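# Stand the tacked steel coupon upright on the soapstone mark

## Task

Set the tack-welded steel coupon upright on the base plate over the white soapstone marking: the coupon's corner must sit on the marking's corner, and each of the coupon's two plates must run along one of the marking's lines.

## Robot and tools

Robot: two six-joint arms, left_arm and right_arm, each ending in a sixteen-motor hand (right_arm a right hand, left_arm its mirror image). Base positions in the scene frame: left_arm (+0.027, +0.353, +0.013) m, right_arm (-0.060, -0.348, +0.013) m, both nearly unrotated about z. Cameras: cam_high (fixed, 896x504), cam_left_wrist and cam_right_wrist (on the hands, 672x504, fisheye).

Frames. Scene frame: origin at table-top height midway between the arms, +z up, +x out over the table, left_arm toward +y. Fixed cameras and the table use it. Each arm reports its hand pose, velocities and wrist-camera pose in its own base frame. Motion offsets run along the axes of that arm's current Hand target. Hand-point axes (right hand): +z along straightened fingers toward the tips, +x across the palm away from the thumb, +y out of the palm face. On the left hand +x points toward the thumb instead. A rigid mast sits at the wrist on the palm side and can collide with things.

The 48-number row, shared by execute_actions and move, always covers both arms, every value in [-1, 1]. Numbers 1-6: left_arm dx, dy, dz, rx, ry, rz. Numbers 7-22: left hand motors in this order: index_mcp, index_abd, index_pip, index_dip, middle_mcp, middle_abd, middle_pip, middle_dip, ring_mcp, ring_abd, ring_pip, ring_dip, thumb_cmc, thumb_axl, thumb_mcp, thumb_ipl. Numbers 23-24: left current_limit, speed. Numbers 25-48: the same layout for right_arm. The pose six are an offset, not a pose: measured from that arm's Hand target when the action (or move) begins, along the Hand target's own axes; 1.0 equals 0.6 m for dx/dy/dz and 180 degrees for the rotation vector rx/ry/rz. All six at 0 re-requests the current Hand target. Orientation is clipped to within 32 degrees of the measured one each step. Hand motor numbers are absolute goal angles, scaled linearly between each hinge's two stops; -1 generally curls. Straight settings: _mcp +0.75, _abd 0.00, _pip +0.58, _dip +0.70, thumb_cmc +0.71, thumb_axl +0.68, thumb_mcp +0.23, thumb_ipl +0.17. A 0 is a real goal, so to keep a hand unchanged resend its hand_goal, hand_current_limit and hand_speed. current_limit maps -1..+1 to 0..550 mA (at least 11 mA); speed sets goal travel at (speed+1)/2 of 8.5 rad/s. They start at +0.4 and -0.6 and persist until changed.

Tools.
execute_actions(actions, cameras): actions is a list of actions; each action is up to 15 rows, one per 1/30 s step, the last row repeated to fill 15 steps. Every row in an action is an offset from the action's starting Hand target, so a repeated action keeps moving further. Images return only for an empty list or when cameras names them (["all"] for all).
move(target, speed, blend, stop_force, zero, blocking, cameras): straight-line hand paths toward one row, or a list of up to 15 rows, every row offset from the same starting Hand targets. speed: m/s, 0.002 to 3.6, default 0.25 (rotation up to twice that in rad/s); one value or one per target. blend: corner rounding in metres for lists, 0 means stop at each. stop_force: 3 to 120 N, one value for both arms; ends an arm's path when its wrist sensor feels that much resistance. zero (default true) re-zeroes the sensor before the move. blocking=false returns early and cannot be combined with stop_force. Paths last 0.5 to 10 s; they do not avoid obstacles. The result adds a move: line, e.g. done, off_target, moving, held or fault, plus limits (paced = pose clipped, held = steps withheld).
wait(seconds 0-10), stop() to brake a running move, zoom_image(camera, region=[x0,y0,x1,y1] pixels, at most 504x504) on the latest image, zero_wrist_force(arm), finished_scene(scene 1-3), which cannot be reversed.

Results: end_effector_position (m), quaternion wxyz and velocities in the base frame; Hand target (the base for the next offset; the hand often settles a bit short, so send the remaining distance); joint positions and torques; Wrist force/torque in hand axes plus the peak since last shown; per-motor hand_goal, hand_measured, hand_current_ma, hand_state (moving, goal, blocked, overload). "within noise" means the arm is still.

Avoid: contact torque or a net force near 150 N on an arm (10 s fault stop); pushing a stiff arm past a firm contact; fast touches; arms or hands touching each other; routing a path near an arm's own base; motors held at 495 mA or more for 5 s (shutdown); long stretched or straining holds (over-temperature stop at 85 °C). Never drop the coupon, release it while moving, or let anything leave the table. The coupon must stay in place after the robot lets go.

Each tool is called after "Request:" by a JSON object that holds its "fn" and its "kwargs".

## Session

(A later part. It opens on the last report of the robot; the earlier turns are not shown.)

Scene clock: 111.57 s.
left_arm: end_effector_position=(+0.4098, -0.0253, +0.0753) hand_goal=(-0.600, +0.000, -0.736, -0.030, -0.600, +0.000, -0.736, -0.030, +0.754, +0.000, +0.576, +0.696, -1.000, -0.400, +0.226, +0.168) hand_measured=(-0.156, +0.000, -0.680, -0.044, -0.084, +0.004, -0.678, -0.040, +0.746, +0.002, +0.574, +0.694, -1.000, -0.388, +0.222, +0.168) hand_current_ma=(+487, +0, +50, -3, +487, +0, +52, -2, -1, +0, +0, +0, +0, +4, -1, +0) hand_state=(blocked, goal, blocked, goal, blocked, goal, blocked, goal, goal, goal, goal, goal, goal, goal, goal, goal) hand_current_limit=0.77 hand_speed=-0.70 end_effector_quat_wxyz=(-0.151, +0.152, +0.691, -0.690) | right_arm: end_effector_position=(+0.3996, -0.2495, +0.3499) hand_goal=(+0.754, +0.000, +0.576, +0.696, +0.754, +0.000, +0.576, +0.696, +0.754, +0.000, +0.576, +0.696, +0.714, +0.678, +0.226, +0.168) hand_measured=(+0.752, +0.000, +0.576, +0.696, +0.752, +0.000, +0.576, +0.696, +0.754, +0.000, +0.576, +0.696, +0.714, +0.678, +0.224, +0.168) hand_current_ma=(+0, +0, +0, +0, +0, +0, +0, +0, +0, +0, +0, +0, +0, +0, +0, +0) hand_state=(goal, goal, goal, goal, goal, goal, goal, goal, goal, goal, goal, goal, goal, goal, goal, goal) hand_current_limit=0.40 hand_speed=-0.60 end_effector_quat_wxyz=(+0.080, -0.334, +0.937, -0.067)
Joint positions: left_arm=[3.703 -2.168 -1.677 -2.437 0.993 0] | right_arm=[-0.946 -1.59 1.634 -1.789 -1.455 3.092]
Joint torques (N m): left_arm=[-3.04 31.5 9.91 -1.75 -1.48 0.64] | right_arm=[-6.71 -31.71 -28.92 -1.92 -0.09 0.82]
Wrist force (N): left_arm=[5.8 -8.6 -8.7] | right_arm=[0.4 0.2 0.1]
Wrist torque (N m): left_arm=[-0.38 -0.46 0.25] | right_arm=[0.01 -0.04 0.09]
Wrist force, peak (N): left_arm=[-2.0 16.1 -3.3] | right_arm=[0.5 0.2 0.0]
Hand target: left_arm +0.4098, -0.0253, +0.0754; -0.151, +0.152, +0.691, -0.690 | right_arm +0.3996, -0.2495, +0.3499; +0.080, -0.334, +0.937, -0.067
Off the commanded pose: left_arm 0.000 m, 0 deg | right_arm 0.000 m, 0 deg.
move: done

Request:
{"fn": "execute_actions", "kwargs": {"actions": [[[0,0,0,0,0,0, -0.6,0,-0.737,-0.03,-0.6,0,-0.737,-0.03,0.754,0,0.576,0.696,-1,-0.4,0.226,0.168,0.2,-0.7, 0,0,0,0,0,0,0.754,0,0.576,0.696,0.754,0,0.576,0.696,0.754,0,0.576,0.696,0.714,0.678,0.226,0.168,0.4,-0.6]],[[0,0.0035,0,0,0,0, -0.6,0,-0.737,-0.03,-0.6,0,-0.737,-0.03,0.754,0,0.576,0.696,-1,-0.4,0.226,0.168,-0.2,-0.7, 0,0,0,0,0,0,0.754,0,0.576,0.696,0.754,0,0.576,0.696,0.754,0,0.576,0.696,0.714,0.678,0.226,0.168,0.4,-0.6]]], "cameras": ["cam_left_wrist","cam_high"]}}

Scene clock: 113.10 s.
left_arm: end_effector_position=(+0.4098, -0.0254, +0.0732) hand_goal=(-0.600, +0.000, -0.736, -0.030, -0.600, +0.000, -0.736, -0.030, +0.754, +0.000, +0.576, +0.696, -1.000, -0.400, +0.226, +0.168) hand_measured=(-0.156, -0.004, -0.696, -0.058, -0.080, +0.004, -0.696, -0.052, +0.746, +0.002, +0.574, +0.694, -1.000, -0.386, +0.224, +0.168) hand_current_ma=(+220, +0, +26, -13, +220, +0, +26, -8, -1, +0, +0, +0, +0, +5, +0, +0) hand_state=(blocked, goal, blocked, blocked, blocked, goal, blocked, blocked, goal, goal, goal, goal, goal, goal, goal, goal) hand_current_limit=-0.20 hand_speed=-0.70 end_effector_quat_wxyz=(-0.151, +0.152, +0.691, -0.690) | right_arm: end_effector_position=(+0.3996, -0.2495, +0.3499) hand_goal=(+0.754, +0.000, +0.576, +0.696, +0.754, +0.000, +0.576, +0.696, +0.754, +0.000, +0.576, +0.696, +0.714, +0.678, +0.226, +0.168) hand_measured=(+0.752, +0.000, +0.576, +0.696, +0.752, +0.000, +0.576, +0.696, +0.754, +0.000, +0.576, +0.696, +0.714, +0.678, +0.224, +0.168) hand_current_ma=(+0, +0, +0, +0, +0, +0, +0, +0, +0, +0, +0, +0, +0, +0, +0, +0) hand_state=(goal, goal, goal, goal, goal, goal, goal, goal, goal, goal, goal, goal, goal, goal, goal, goal) hand_current_limit=0.40 hand_speed=-0.60 end_effector_quat_wxyz=(+0.080, -0.334, +0.937, -0.067)
Joint positions: left_arm=[3.703 -2.171 -1.679 -2.433 0.993 0] | right_arm=[-0.946 -1.59 1.634 -1.789 -1.455 3.092]
Joint torques (N m): left_arm=[-1.15 49.22 16.19 -3.26 -1.22 0.78] | right_arm=[-5.76 -31.81 -28.63 -2.02 -0.22 1.08]
Wrist force (N): left_arm=[4.3 -4.4 -15.0] | right_arm=[0.3 0.0 0.0]
Wrist torque (N m): left_arm=[0.60 -0.08 0.05] | right_arm=[-0.01 -0.02 0.08]
Wrist force, peak (N): left_arm=[4.9 -6.4 -15.2] | right_arm=[0.4 0.1 0.0]
Hand target: left_arm +0.4098, -0.0253, +0.0733; -0.151, +0.152, +0.691, -0.690 | right_arm +0.3996, -0.2495, +0.3499; +0.080, -0.334, +0.937, -0.067
Off the commanded pose: left_arm 0.000 m, 0 deg | right_arm 0.000 m, 0 deg.
Step readings (end_effector_position of left_arm | right_arm):
0: (+0.4098, -0.0253, +0.0753) | (+0.3996, -0.2495, +0.3499)
1: (+0.4098, -0.0253, +0.0753) | (+0.3996, -0.2495, +0.3499)
2: (+0.4098, -0.0253, +0.0753) | (+0.3996, -0.2495, +0.3499)
4: (+0.4098, -0.0253, +0.0753) | (+0.3996, -0.2495, +0.3499)
8: (+0.4098, -0.0253, +0.0753) | (+0.3996, -0.2495, +0.3499)
15: (+0.4098, -0.0253, +0.0753) | (+0.3996, -0.2495, +0.3499)
16: (+0.4098, -0.0253, +0.0753) | (+0.3996, -0.2495, +0.3499)
17: (+0.4098, -0.0253, +0.0750) | (+0.3996, -0.2495, +0.3499)
19: (+0.4098, -0.0253, +0.0736) | (+0.3996, -0.2495, +0.3499)
23: (+0.4098, -0.0253, +0.0731) | (+0.3996, -0.2495, +0.3499)
30: (+0.4098, -0.0254, +0.0732) | (+0.3996, -0.2495, +0.3499)
camera_calibration:
cam_left_wrist: T_world_to_cam=[[0.725064, -0.307703, 0.616118, -0.382984], [-0.109458, 0.831772, 0.544218, -0.0156468], [-0.679927, -0.462032, 0.569408, 0.351874], [0, 0, 0, 1]] pos_world=[0.515223, 0.0577464, 0.0441187]
Images, in order (width x height): cam_high 896x504, cam_left_wrist 672x504.

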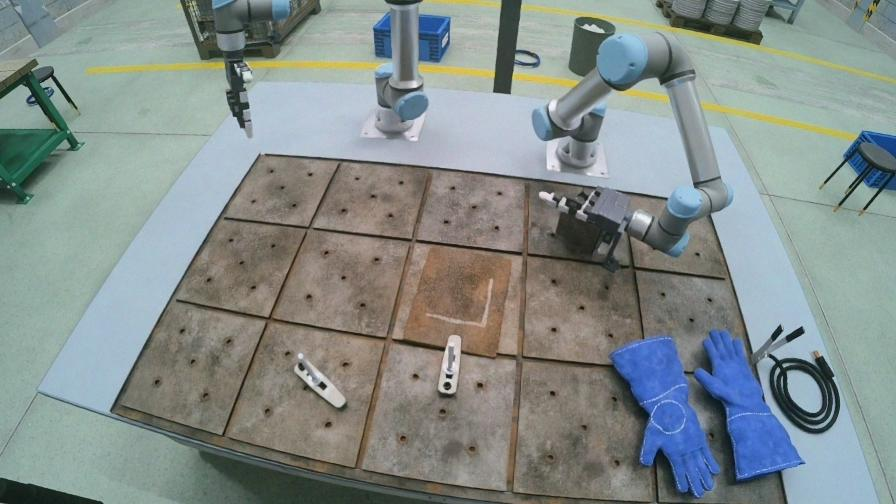

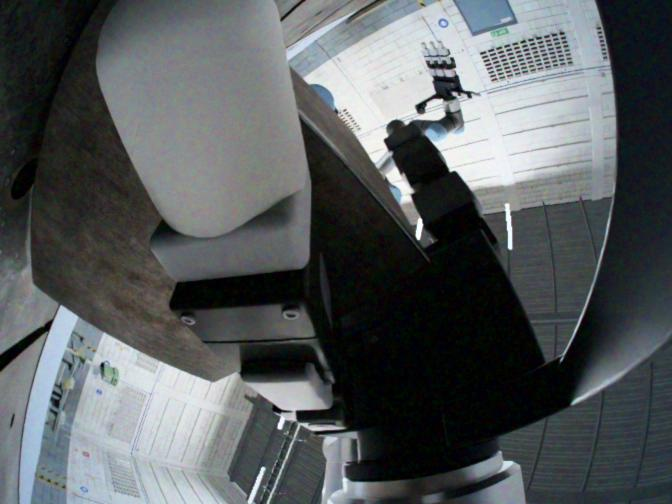

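Request:
{"fn": "execute_actions", "kwargs": {"actions": [[[0,0.003,0,0,0,0, -0.3,0,-0.737,-0.03,-0.3,0,-0.737,-0.03,0.754,0,0.576,0.696,-1,-0.4,0.226,0.168,-0.5,-0.8, 0,0,0,0,0,0,0.754,0,0.576,0.696,0.754,0,0.576,0.696,0.754,0,0.576,0.696,0.714,0.678,0.226,0.168,0.4,-0.6]],[[0,0.002,0,0,0,0, -0.15,0,-0.737,-0.03,-0.08,0,-0.737,-0.03,0.754,0,0.576,0.696,-1,-0.4,0.226,0.168,0,-0.9, 0,0,0,0,0,0,0.754,0,0.576,0.696,0.754,0,0.576,0.696,0.754,0,0.576,0.696,0.714,0.678,0.226,0.168,0.4,-0.6]]], "cameras": ["cam_left_wrist"]}}

Scene clock: 114.60 s.
left_arm: end_effector_position=(+0.4098, -0.0254, +0.0702) hand_goal=(-0.150, +0.000, -0.736, -0.030, -0.080, +0.000, -0.736, -0.030, +0.754, +0.000, +0.576, +0.696, -1.000, -0.400, +0.226, +0.168) hand_measured=(-0.130, -0.008, -0.738, -0.064, -0.056, -0.004, -0.738, -0.054, +0.746, +0.002, +0.574, +0.694, -1.000, -0.386, +0.226, +0.168) hand_current_ma=(+8, -1, +0, -18, +11, +0, +0, -10, -1, +0, +0, +0, +0, +5, +0, +0) hand_state=(blocked, goal, goal, blocked, blocked, goal, goal, blocked, goal, goal, goal, goal, goal, goal, goal, goal) hand_current_limit=0.00 hand_speed=-0.90 end_effector_quat_wxyz=(-0.151, +0.152, +0.691, -0.690) | right_arm: end_effector_position=(+0.3996, -0.2495, +0.3499) hand_goal=(+0.754, +0.000, +0.576, +0.696, +0.754, +0.000, +0.576, +0.696, +0.754, +0.000, +0.576, +0.696, +0.714, +0.678, +0.226, +0.168) hand_measured=(+0.752, +0.000, +0.576, +0.696, +0.752, +0.000, +0.576, +0.696, +0.754, +0.000, +0.576, +0.696, +0.714, +0.678, +0.224, +0.168) hand_current_ma=(+0, +0, +0, +0, +0, +0, +0, +0, +0, +0, +0, +0, +0, +0, +0, +0) hand_state=(goal, goal, goal, goal, goal, goal, goal, goal, goal, goal, goal, goal, goal, goal, goal, goal) hand_current_limit=0.40 hand_speed=-0.60 end_effector_quat_wxyz=(+0.080, -0.334, +0.937, -0.067)
Joint positions: left_arm=[3.703 -2.176 -1.68 -2.426 0.993 0] | right_arm=[-0.946 -1.59 1.634 -1.789 -1.455 3.092]
Joint torques (N m): left_arm=[-0.56 44.44 17.15 -3.42 -1.21 0.84] | right_arm=[-6.39 -32.38 -28.99 -2.02 0.01 0.99]
Wrist force (N): left_arm=[3.7 -2.1 -13.2] | right_arm=[0.1 0.2 -0.1]
Wrist torque (N m): left_arm=[0.58 -0.14 0.05] | right_arm=[0.03 0.00 0.06]
Wrist force, peak (N): left_arm=[4.8 -7.8 -17.4] | right_arm=[0.4 0.3 -0.1]
Hand target: left_arm +0.4098, -0.0253, +0.0703; -0.151, +0.152, +0.691, -0.690 | right_arm +0.3996, -0.2495, +0.3499; +0.080, -0.334, +0.937, -0.067
Off the commanded pose: left_arm 0.000 m, 0 deg | right_arm 0.000 m, 0 deg.
Step readings (end_effector_position of left_arm | right_arm):
0: (+0.4098, -0.0253, +0.0732) | (+0.3996, -0.2495, +0.3499)
1: (+0.4098, -0.0253, +0.0732) | (+0.3996, -0.2495, +0.3499)
2: (+0.4098, -0.0253, +0.0730) | (+0.3996, -0.2495, +0.3499)
4: (+0.4099, -0.0253, +0.0719) | (+0.3996, -0.2495, +0.3499)
8: (+0.4099, -0.0253, +0.0714) | (+0.3996, -0.2495, +0.3499)
15: (+0.4098, -0.0253, +0.0714) | (+0.3996, -0.2495, +0.3499)
16: (+0.4098, -0.0253, +0.0714) | (+0.3996, -0.2495, +0.3499)
17: (+0.4098, -0.0253, +0.0712) | (+0.3996, -0.2495, +0.3499)
19: (+0.4098, -0.0254, +0.0705) | (+0.3996, -0.2495, +0.3499)
23: (+0.4098, -0.0253, +0.0702) | (+0.3996, -0.2495, +0.3499)
30: (+0.4098, -0.0253, +0.0702) | (+0.3996, -0.2495, +0.3499)
camera_calibration:
cam_left_wrist: T_world_to_cam=[[0.725106, -0.307674, 0.616083, -0.381095], [-0.109421, 0.831798, 0.544187, -0.0139789], [-0.679889, -0.462005, 0.569475, 0.353614], [0, 0, 0, 1]] pos_world=[0.515223, 0.0577462, 0.041019]
Images, in order (width x height): cam_left_wrist 672x504.

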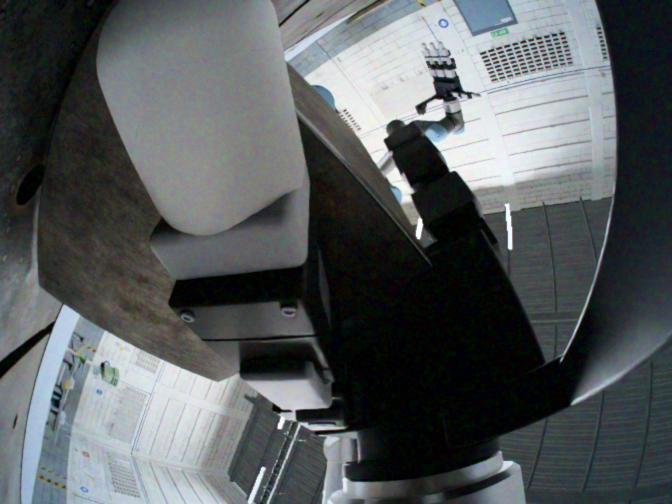

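Request:
{"fn": "execute_actions", "kwargs": {"actions": [[[0,0,-0.003,0,0,0, -0.09,0,-0.737,-0.03,-0.02,0,-0.737,-0.03,0.754,0,0.576,0.696,-1,-0.4,0.226,0.168,0.4,-0.96, 0,0,0,0,0,0,0.754,0,0.576,0.696,0.754,0,0.576,0.696,0.754,0,0.576,0.696,0.714,0.678,0.226,0.168,0.4,-0.6]],[[0,0,-0.003,0,0,0, -0.05,0,-0.737,-0.03,0.02,0,-0.737,-0.03,0.754,0,0.576,0.696,-1,-0.4,0.226,0.168,0.4,-0.96, 0,0,0,0,0,0,0.754,0,0.576,0.696,0.754,0,0.576,0.696,0.754,0,0.576,0.696,0.714,0.678,0.226,0.168,0.4,-0.6]]], "cameras": ["cam_left_wrist"]}}

Scene clock: 116.97 s.
left_arm: end_effector_position=(+0.4113, -0.0221, +0.0702) hand_goal=(-0.050, +0.000, -0.736, -0.030, +0.020, +0.000, -0.736, -0.030, +0.754, +0.000, +0.576, +0.696, -1.000, -0.400, +0.226, +0.168) hand_measured=(-0.040, -0.008, -0.750, -0.060, +0.012, +0.010, -0.744, -0.044, +0.746, +0.002, +0.574, +0.694, -0.998, -0.398, +0.226, +0.168) hand_current_ma=(+2, -1, -4, -14, -2, +1, -1, -3, -1, +0, +0, +0, +0, +0, +0, +0) hand_state=(goal, goal, goal, blocked, goal, goal, goal, goal, goal, goal, goal, goal, goal, goal, goal, goal) hand_current_limit=0.40 hand_speed=-0.96 end_effector_quat_wxyz=(-0.151, +0.152, +0.691, -0.690) | right_arm: end_effector_position=(+0.3996, -0.2495, +0.3499) hand_goal=(+0.754, +0.000, +0.576, +0.696, +0.754, +0.000, +0.576, +0.696, +0.754, +0.000, +0.576, +0.696, +0.714, +0.678, +0.226, +0.168) hand_measured=(+0.752, +0.000, +0.576, +0.696, +0.752, +0.000, +0.576, +0.696, +0.754, +0.000, +0.576, +0.696, +0.714, +0.678, +0.224, +0.168) hand_current_ma=(+0, +0, +0, +0, +0, +0, +0, +0, +0, +0, +0, +0, +0, +0, +0, +0) hand_state=(goal, goal, goal, goal, goal, goal, goal, goal, goal, goal, goal, goal, goal, goal, goal, goal) hand_current_limit=0.40 hand_speed=-0.60 end_effector_quat_wxyz=(+0.080, -0.334, +0.937, -0.067)
Joint positions: left_arm=[3.707 -2.18 -1.672 -2.43 0.997 0] | right_arm=[-0.946 -1.59 1.634 -1.789 -1.455 3.092]
Joint torques (N m): left_arm=[-7.42 52.61 10.26 0.96 -2.5 0.98] | right_arm=[-6.91 -31.07 -29.32 -2.01 -0.1 0.9]
Wrist force (N): left_arm=[3.5 3.0 0.3] | right_arm=[0.3 0.1 0.0]
Wrist torque (N m): left_arm=[0.34 -0.10 0.03] | right_arm=[0.01 -0.02 0.07]
Wrist force, peak (N): left_arm=[3.9 -1.8 -13.4] | right_arm=[0.4 0.2 -0.3]
Hand target: left_arm +0.4113, -0.0221, +0.0703; -0.151, +0.152, +0.691, -0.690 | right_arm +0.3996, -0.2495, +0.3499; +0.080, -0.334, +0.937, -0.067
Off the commanded pose: left_arm 0.000 m, 0 deg | right_arm 0.000 m, 0 deg.
Step readings (end_effector_position of left_arm | right_arm):
0: (+0.4098, -0.0253, +0.0703) | (+0.3996, -0.2495, +0.3499)
1: (+0.4098, -0.0253, +0.0703) | (+0.3996, -0.2495, +0.3499)
2: (+0.4100, -0.0250, +0.0703) | (+0.3996, -0.2495, +0.3499)
4: (+0.4105, -0.0239, +0.0704) | (+0.3996, -0.2495, +0.3499)
8: (+0.4106, -0.0236, +0.0703) | (+0.3996, -0.2495, +0.3499)
15: (+0.4105, -0.0236, +0.0703) | (+0.3996, -0.2495, +0.3499)
16: (+0.4105, -0.0236, +0.0703) | (+0.3996, -0.2495, +0.3499)
17: (+0.4107, -0.0234, +0.0702) | (+0.3996, -0.2495, +0.3499)
19: (+0.4113, -0.0223, +0.0702) | (+0.3996, -0.2495, +0.3499)
23: (+0.4114, -0.0220, +0.0702) | (+0.3996, -0.2495, +0.3499)
30: (+0.4113, -0.0220, +0.0702) | (+0.3996, -0.2495, +0.3499)
camera_calibration:
cam_left_wrist: T_world_to_cam=[[0.725093, -0.307748, 0.616061, -0.381217], [-0.109312, 0.831814, 0.544184, -0.016672], [-0.67992, -0.461927, 0.569502, 0.356112], [0, 0, 0, 1]] pos_world=[0.516723, 0.0610466, 0.0411192]
Images, in order (width x height): cam_left_wrist 672x504.

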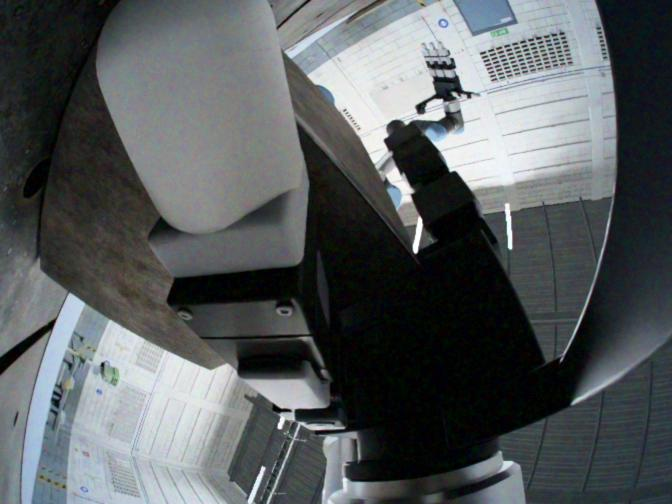

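Request:
{"fn": "execute_actions", "kwargs": {"actions": [[[0,0,-0.003,0,0,0, 0.2,0,-0.737,-0.03,0.2,0,-0.737,-0.03,0.754,0,0.576,0.696,-1,-0.4,0.226,0.168,0.4,-0.92, 0,0,0,0,0,0,0.754,0,0.576,0.696,0.754,0,0.576,0.696,0.754,0,0.576,0.696,0.714,0.678,0.226,0.168,0.4,-0.6]],[[0,0,-0.003,0,0,0, 0.2,0,-0.737,-0.03,0.2,0,-0.737,-0.03,0.754,0,0.576,0.696,-1,-0.4,0.226,0.168,0.4,-0.8, 0,0,0,0,0,0,0.754,0,0.576,0.696,0.754,0,0.576,0.696,0.754,0,0.576,0.696,0.714,0.678,0.226,0.168,0.4,-0.6]]], "cameras": ["cam_left_wrist","cam_high"]}}

Request:
{"fn": "zoom_image", "kwargs": {"camera": "cam_high", "region": [540, 160, 670, 290]}}

Scene clock: 118.57 s.
left_arm: end_effector_position=(+0.4128, -0.0188, +0.0702) hand_goal=(+0.200, +0.000, -0.736, -0.030, +0.200, +0.000, -0.736, -0.030, +0.754, +0.000, +0.576, +0.696, -1.000, -0.400, +0.226, +0.168) hand_measured=(+0.190, -0.002, -0.736, -0.032, +0.180, +0.014, -0.738, -0.032, +0.746, +0.002, +0.574, +0.694, -0.998, -0.398, +0.226, +0.168) hand_current_ma=(-2, +0, +0, +0, -8, +2, +0, +0, -1, +0, +0, +0, +0, +0, +0, +0) hand_state=(goal, goal, goal, goal, blocked, goal, goal, goal, goal, goal, goal, goal, goal, goal, goal, goal) hand_current_limit=0.40 hand_speed=-0.80 end_effector_quat_wxyz=(-0.151, +0.152, +0.691, -0.690) | right_arm: end_effector_position=(+0.3996, -0.2495, +0.3499) hand_goal=(+0.754, +0.000, +0.576, +0.696, +0.754, +0.000, +0.576, +0.696, +0.754, +0.000, +0.576, +0.696, +0.714, +0.678, +0.226, +0.168) hand_measured=(+0.752, +0.000, +0.576, +0.696, +0.752, +0.000, +0.576, +0.696, +0.754, +0.000, +0.576, +0.696, +0.714, +0.678, +0.224, +0.168) hand_current_ma=(+0, +0, +0, +0, +0, +0, +0, +0, +0, +0, +0, +0, +0, +0, +0, +0) hand_state=(goal, goal, goal, goal, goal, goal, goal, goal, goal, goal, goal, goal, goal, goal, goal, goal) hand_current_limit=0.40 hand_speed=-0.60 end_effector_quat_wxyz=(+0.080, -0.334, +0.937, -0.067)
Joint positions: left_arm=[3.71 -2.185 -1.664 -2.434 1.001 0] | right_arm=[-0.946 -1.59 1.634 -1.789 -1.455 3.092]
Joint torques (N m): left_arm=[-6.23 52.48 9.12 0.43 -2.19 1.14] | right_arm=[-6.54 -31.35 -29.41 -1.93 -0.1 0.88]
Wrist force (N): left_arm=[0.6 4.7 -3.5] | right_arm=[0.2 -0.1 0.0]
Wrist torque (N m): left_arm=[0.61 0.07 -0.04] | right_arm=[-0.01 -0.01 0.07]
Wrist force, peak (N): left_arm=[2.4 5.0 -3.8] | right_arm=[0.6 0.1 0.2]
Hand target: left_arm +0.4128, -0.0188, +0.0703; -0.151, +0.152, +0.691, -0.690 | right_arm +0.3996, -0.2495, +0.3499; +0.080, -0.334, +0.937, -0.067
Off the commanded pose: left_arm 0.000 m, 0 deg | right_arm 0.000 m, 0 deg.
Step readings (end_effector_position of left_arm | right_arm):
0: (+0.4113, -0.0221, +0.0703) | (+0.3996, -0.2495, +0.3499)
1: (+0.4113, -0.0221, +0.0703) | (+0.3996, -0.2495, +0.3499)
2: (+0.4115, -0.0218, +0.0703) | (+0.3996, -0.2495, +0.3499)
4: (+0.4120, -0.0207, +0.0703) | (+0.3996, -0.2495, +0.3499)
8: (+0.4121, -0.0203, +0.0703) | (+0.3996, -0.2495, +0.3499)
15: (+0.4121, -0.0204, +0.0703) | (+0.3996, -0.2495, +0.3499)
16: (+0.4121, -0.0204, +0.0703) | (+0.3996, -0.2495, +0.3499)
17: (+0.4122, -0.0202, +0.0702) | (+0.3996, -0.2495, +0.3499)
19: (+0.4128, -0.0190, +0.0702) | (+0.3996, -0.2495, +0.3499)
23: (+0.4129, -0.0187, +0.0702) | (+0.3996, -0.2495, +0.3499)
30: (+0.4128, -0.0188, +0.0702) | (+0.3996, -0.2495, +0.3499)
camera_calibration:
cam_left_wrist: T_world_to_cam=[[0.725064, -0.307703, 0.616118, -0.38131], [-0.109458, 0.831772, 0.544218, -0.0190923], [-0.679927, -0.462032, 0.569408, 0.358625], [0, 0, 0, 1]] pos_world=[0.518223, 0.0642464, 0.0411187]
Images, in order (width x height): cam_high 896x504, cam_left_wrist 672x504.

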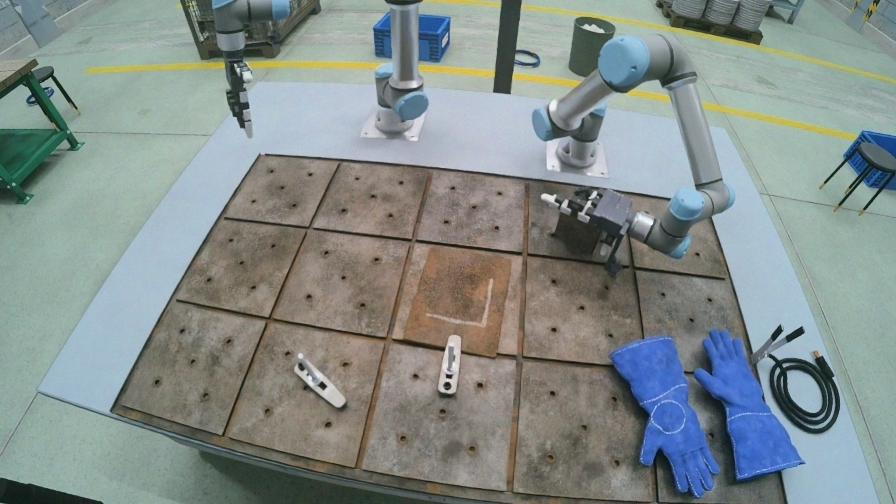

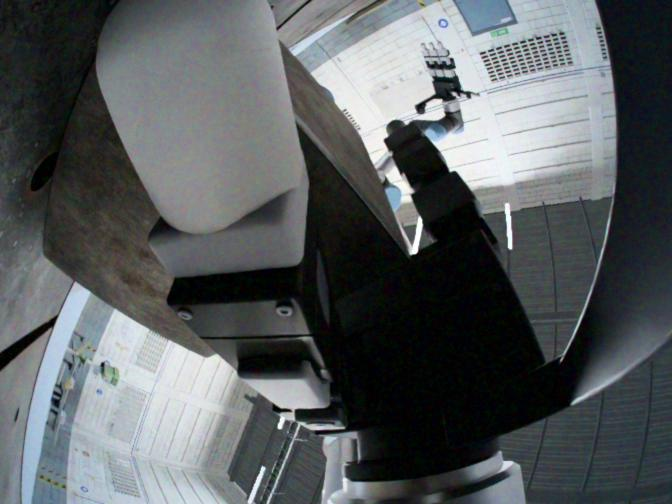

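Scaled by 3.877 from the camera's 896x504 image, which has a finer 1280x720 frame.

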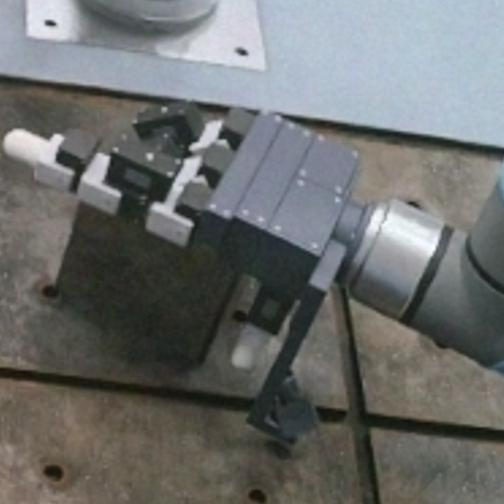

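Request:
{"fn": "move", "kwargs": {"target": [0,0,0,0,0,0, 0.2,0,-0.737,-0.03,0.2,0,-0.737,-0.03,0.754,0,0.576,0.696,-0.643,-0.4,0.226,-0.319,0.4,-0.3, 0,0,0,0,0,0,0.754,0,0.576,0.696,0.754,0,0.576,0.696,0.754,0,0.576,0.696,0.714,0.678,0.226,0.168,0.4,-0.6], "speed": 0.05}}

Request:
{"fn": "move", "kwargs": {"target": [0,0,0.0233,0,0,0, 0.2,0,-0.737,-0.03,0.2,0,-0.737,-0.03,0.754,0,0.576,0.696,-0.643,-0.4,0.226,-0.319,0.4,-0.3, 0,0,0,0,0,0,0.754,0,0.576,0.696,0.754,0,0.576,0.696,0.754,0,0.576,0.696,0.714,0.678,0.226,0.168,0.4,-0.6], "speed": 0.01, "stop_force": 3, "cameras": ["cam_left_wrist","cam_high"]}}

Scene clock: 119.87 s.
left_arm: end_effector_position=(+0.4128, -0.0188, +0.0703) hand_goal=(+0.200, +0.000, -0.736, -0.030, +0.200, +0.000, -0.736, -0.030, +0.754, +0.000, +0.576, +0.696, -0.642, -0.400, +0.226, -0.318) hand_measured=(+0.190, -0.002, -0.736, -0.032, +0.180, +0.014, -0.738, -0.032, +0.746, +0.002, +0.574, +0.694, -0.644, -0.398, +0.226, -0.314) hand_current_ma=(-2, +0, +0, +0, -8, +2, +0, +0, -1, +0, +0, +0, +0, +0, +0, +0) hand_state=(goal, goal, goal, goal, blocked, goal, goal, goal, goal, goal, goal, goal, goal, goal, goal, goal) hand_current_limit=0.40 hand_speed=-0.30 end_effector_quat_wxyz=(-0.151, +0.152, +0.691, -0.690) | right_arm: end_effector_position=(+0.3996, -0.2495, +0.3499) hand_goal=(+0.754, +0.000, +0.576, +0.696, +0.754, +0.000, +0.576, +0.696, +0.754, +0.000, +0.576, +0.696, +0.714, +0.678, +0.226, +0.168) hand_measured=(+0.752, +0.000, +0.576, +0.696, +0.752, +0.000, +0.576, +0.696, +0.754, +0.000, +0.576, +0.696, +0.714, +0.678, +0.224, +0.168) hand_current_ma=(+0, +0, +0, +0, +0, +0, +0, +0, +0, +0, +0, +0, +0, +0, +0, +0) hand_state=(goal, goal, goal, goal, goal, goal, goal, goal, goal, goal, goal, goal, goal, goal, goal, goal) hand_current_limit=0.40 hand_speed=-0.60 end_effector_quat_wxyz=(+0.080, -0.334, +0.937, -0.067)
Joint positions: left_arm=[3.71 -2.185 -1.664 -2.434 1.001 0] | right_arm=[-0.946 -1.59 1.634 -1.789 -1.455 3.092]
Joint torques (N m): left_arm=[-6.7 51.82 9.16 0.59 -2.26 1.31] | right_arm=[-7.04 -31.43 -28.4 -1.9 -0.01 0.85]
Wrist force (N): left_arm=[0.7 4.4 -3.3] | right_arm=[0.2 0.2 -0.1]
Wrist torque (N m): left_arm=[0.56 0.09 -0.02] | right_arm=[0.03 -0.01 0.06]
Wrist force, peak (N): left_arm=[0.5 4.8 -3.5] | right_arm=[0.4 0.2 -0.1]
Hand target: left_arm +0.4128, -0.0188, +0.0703; -0.151, +0.152, +0.691, -0.690 | right_arm +0.3996, -0.2495, +0.3499; +0.080, -0.334, +0.937, -0.067
Off the commanded pose: left_arm 0.000 m, 0 deg | right_arm 0.000 m, 0 deg.
move: done

Scene clock: 121.77 s.
left_arm: end_effector_position=(+0.4091, -0.0269, +0.0702) hand_goal=(+0.200, +0.000, -0.736, -0.030, +0.200, +0.000, -0.736, -0.030, +0.754, +0.000, +0.576, +0.696, -0.642, -0.400, +0.226, -0.318) hand_measured=(+0.190, -0.002, -0.736, -0.032, +0.184, +0.014, -0.738, -0.032, +0.746, +0.002, +0.574, +0.694, -0.640, -0.398, +0.226, -0.314) hand_current_ma=(-2, +0, +0, +0, -5, +2, +0, +0, -1, +0, +0, +0, +0, +0, +0, +0) hand_state=(goal, goal, goal, goal, goal, goal, goal, goal, goal, goal, goal, goal, goal, goal, goal, goal) hand_current_limit=0.40 hand_speed=-0.30 end_effector_quat_wxyz=(-0.151, +0.152, +0.691, -0.690) | right_arm: end_effector_position=(+0.3996, -0.2495, +0.3499) hand_goal=(+0.754, +0.000, +0.576, +0.696, +0.754, +0.000, +0.576, +0.696, +0.754, +0.000, +0.576, +0.696, +0.714, +0.678, +0.226, +0.168) hand_measured=(+0.752, +0.000, +0.576, +0.696, +0.752, +0.000, +0.576, +0.696, +0.754, +0.000, +0.576, +0.696, +0.714, +0.678, +0.224, +0.168) hand_current_ma=(+0, +0, +0, +0, +0, +0, +0, +0, +0, +0, +0, +0, +0, +0, +0, +0) hand_state=(goal, goal, goal, goal, goal, goal, goal, goal, goal, goal, goal, goal, goal, goal, goal, goal) hand_current_limit=0.40 hand_speed=-0.60 end_effector_quat_wxyz=(+0.080, -0.334, +0.937, -0.067)
Joint positions: left_arm=[3.701 -2.174 -1.684 -2.425 0.992 0] | right_arm=[-0.946 -1.59 1.634 -1.789 -1.455 3.092]
Joint torques (N m): left_arm=[6.74 24.36 23.32 -3.35 2.32 0.95] | right_arm=[-6.54 -32.51 -28.51 -2.02 -0.04 0.86]
Wrist force (N): left_arm=[-0.3 4.3 -3.2] | right_arm=[0.2 0.0 -0.1]
Wrist torque (N m): left_arm=[0.57 0.10 -0.07] | right_arm=[0.00 0.00 0.05]
Wrist force, peak (N): left_arm=[0.5 4.1 -8.8] | right_arm=[0.5 0.2 -0.2]
Hand target: left_arm +0.4091, -0.0269, +0.0702; -0.151, +0.152, +0.691, -0.690 (not the last commanded pose) | right_arm +0.3996, -0.2495, +0.3499; +0.080, -0.334, +0.937, -0.067
Off the commanded pose: left_arm 0.005 m, 0 deg | right_arm 0.000 m, 0 deg.
move: contact (left_arm)
camera_calibration:
cam_left_wrist: T_world_to_cam=[[0.724975, -0.307781, 0.616184, -0.381072], [-0.109473, 0.831747, 0.544255, -0.0127521], [-0.68002, -0.462027, 0.569302, 0.352419], [0, 0, 0, 1]] pos_world=[0.514524, 0.0561467, 0.0411182]
Images, in order (width x height): cam_high 896x504, cam_left_wrist 672x504.

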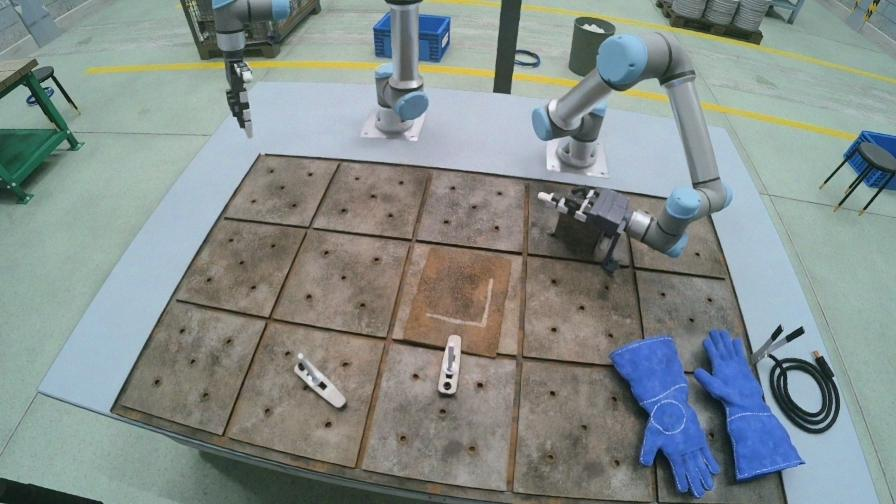

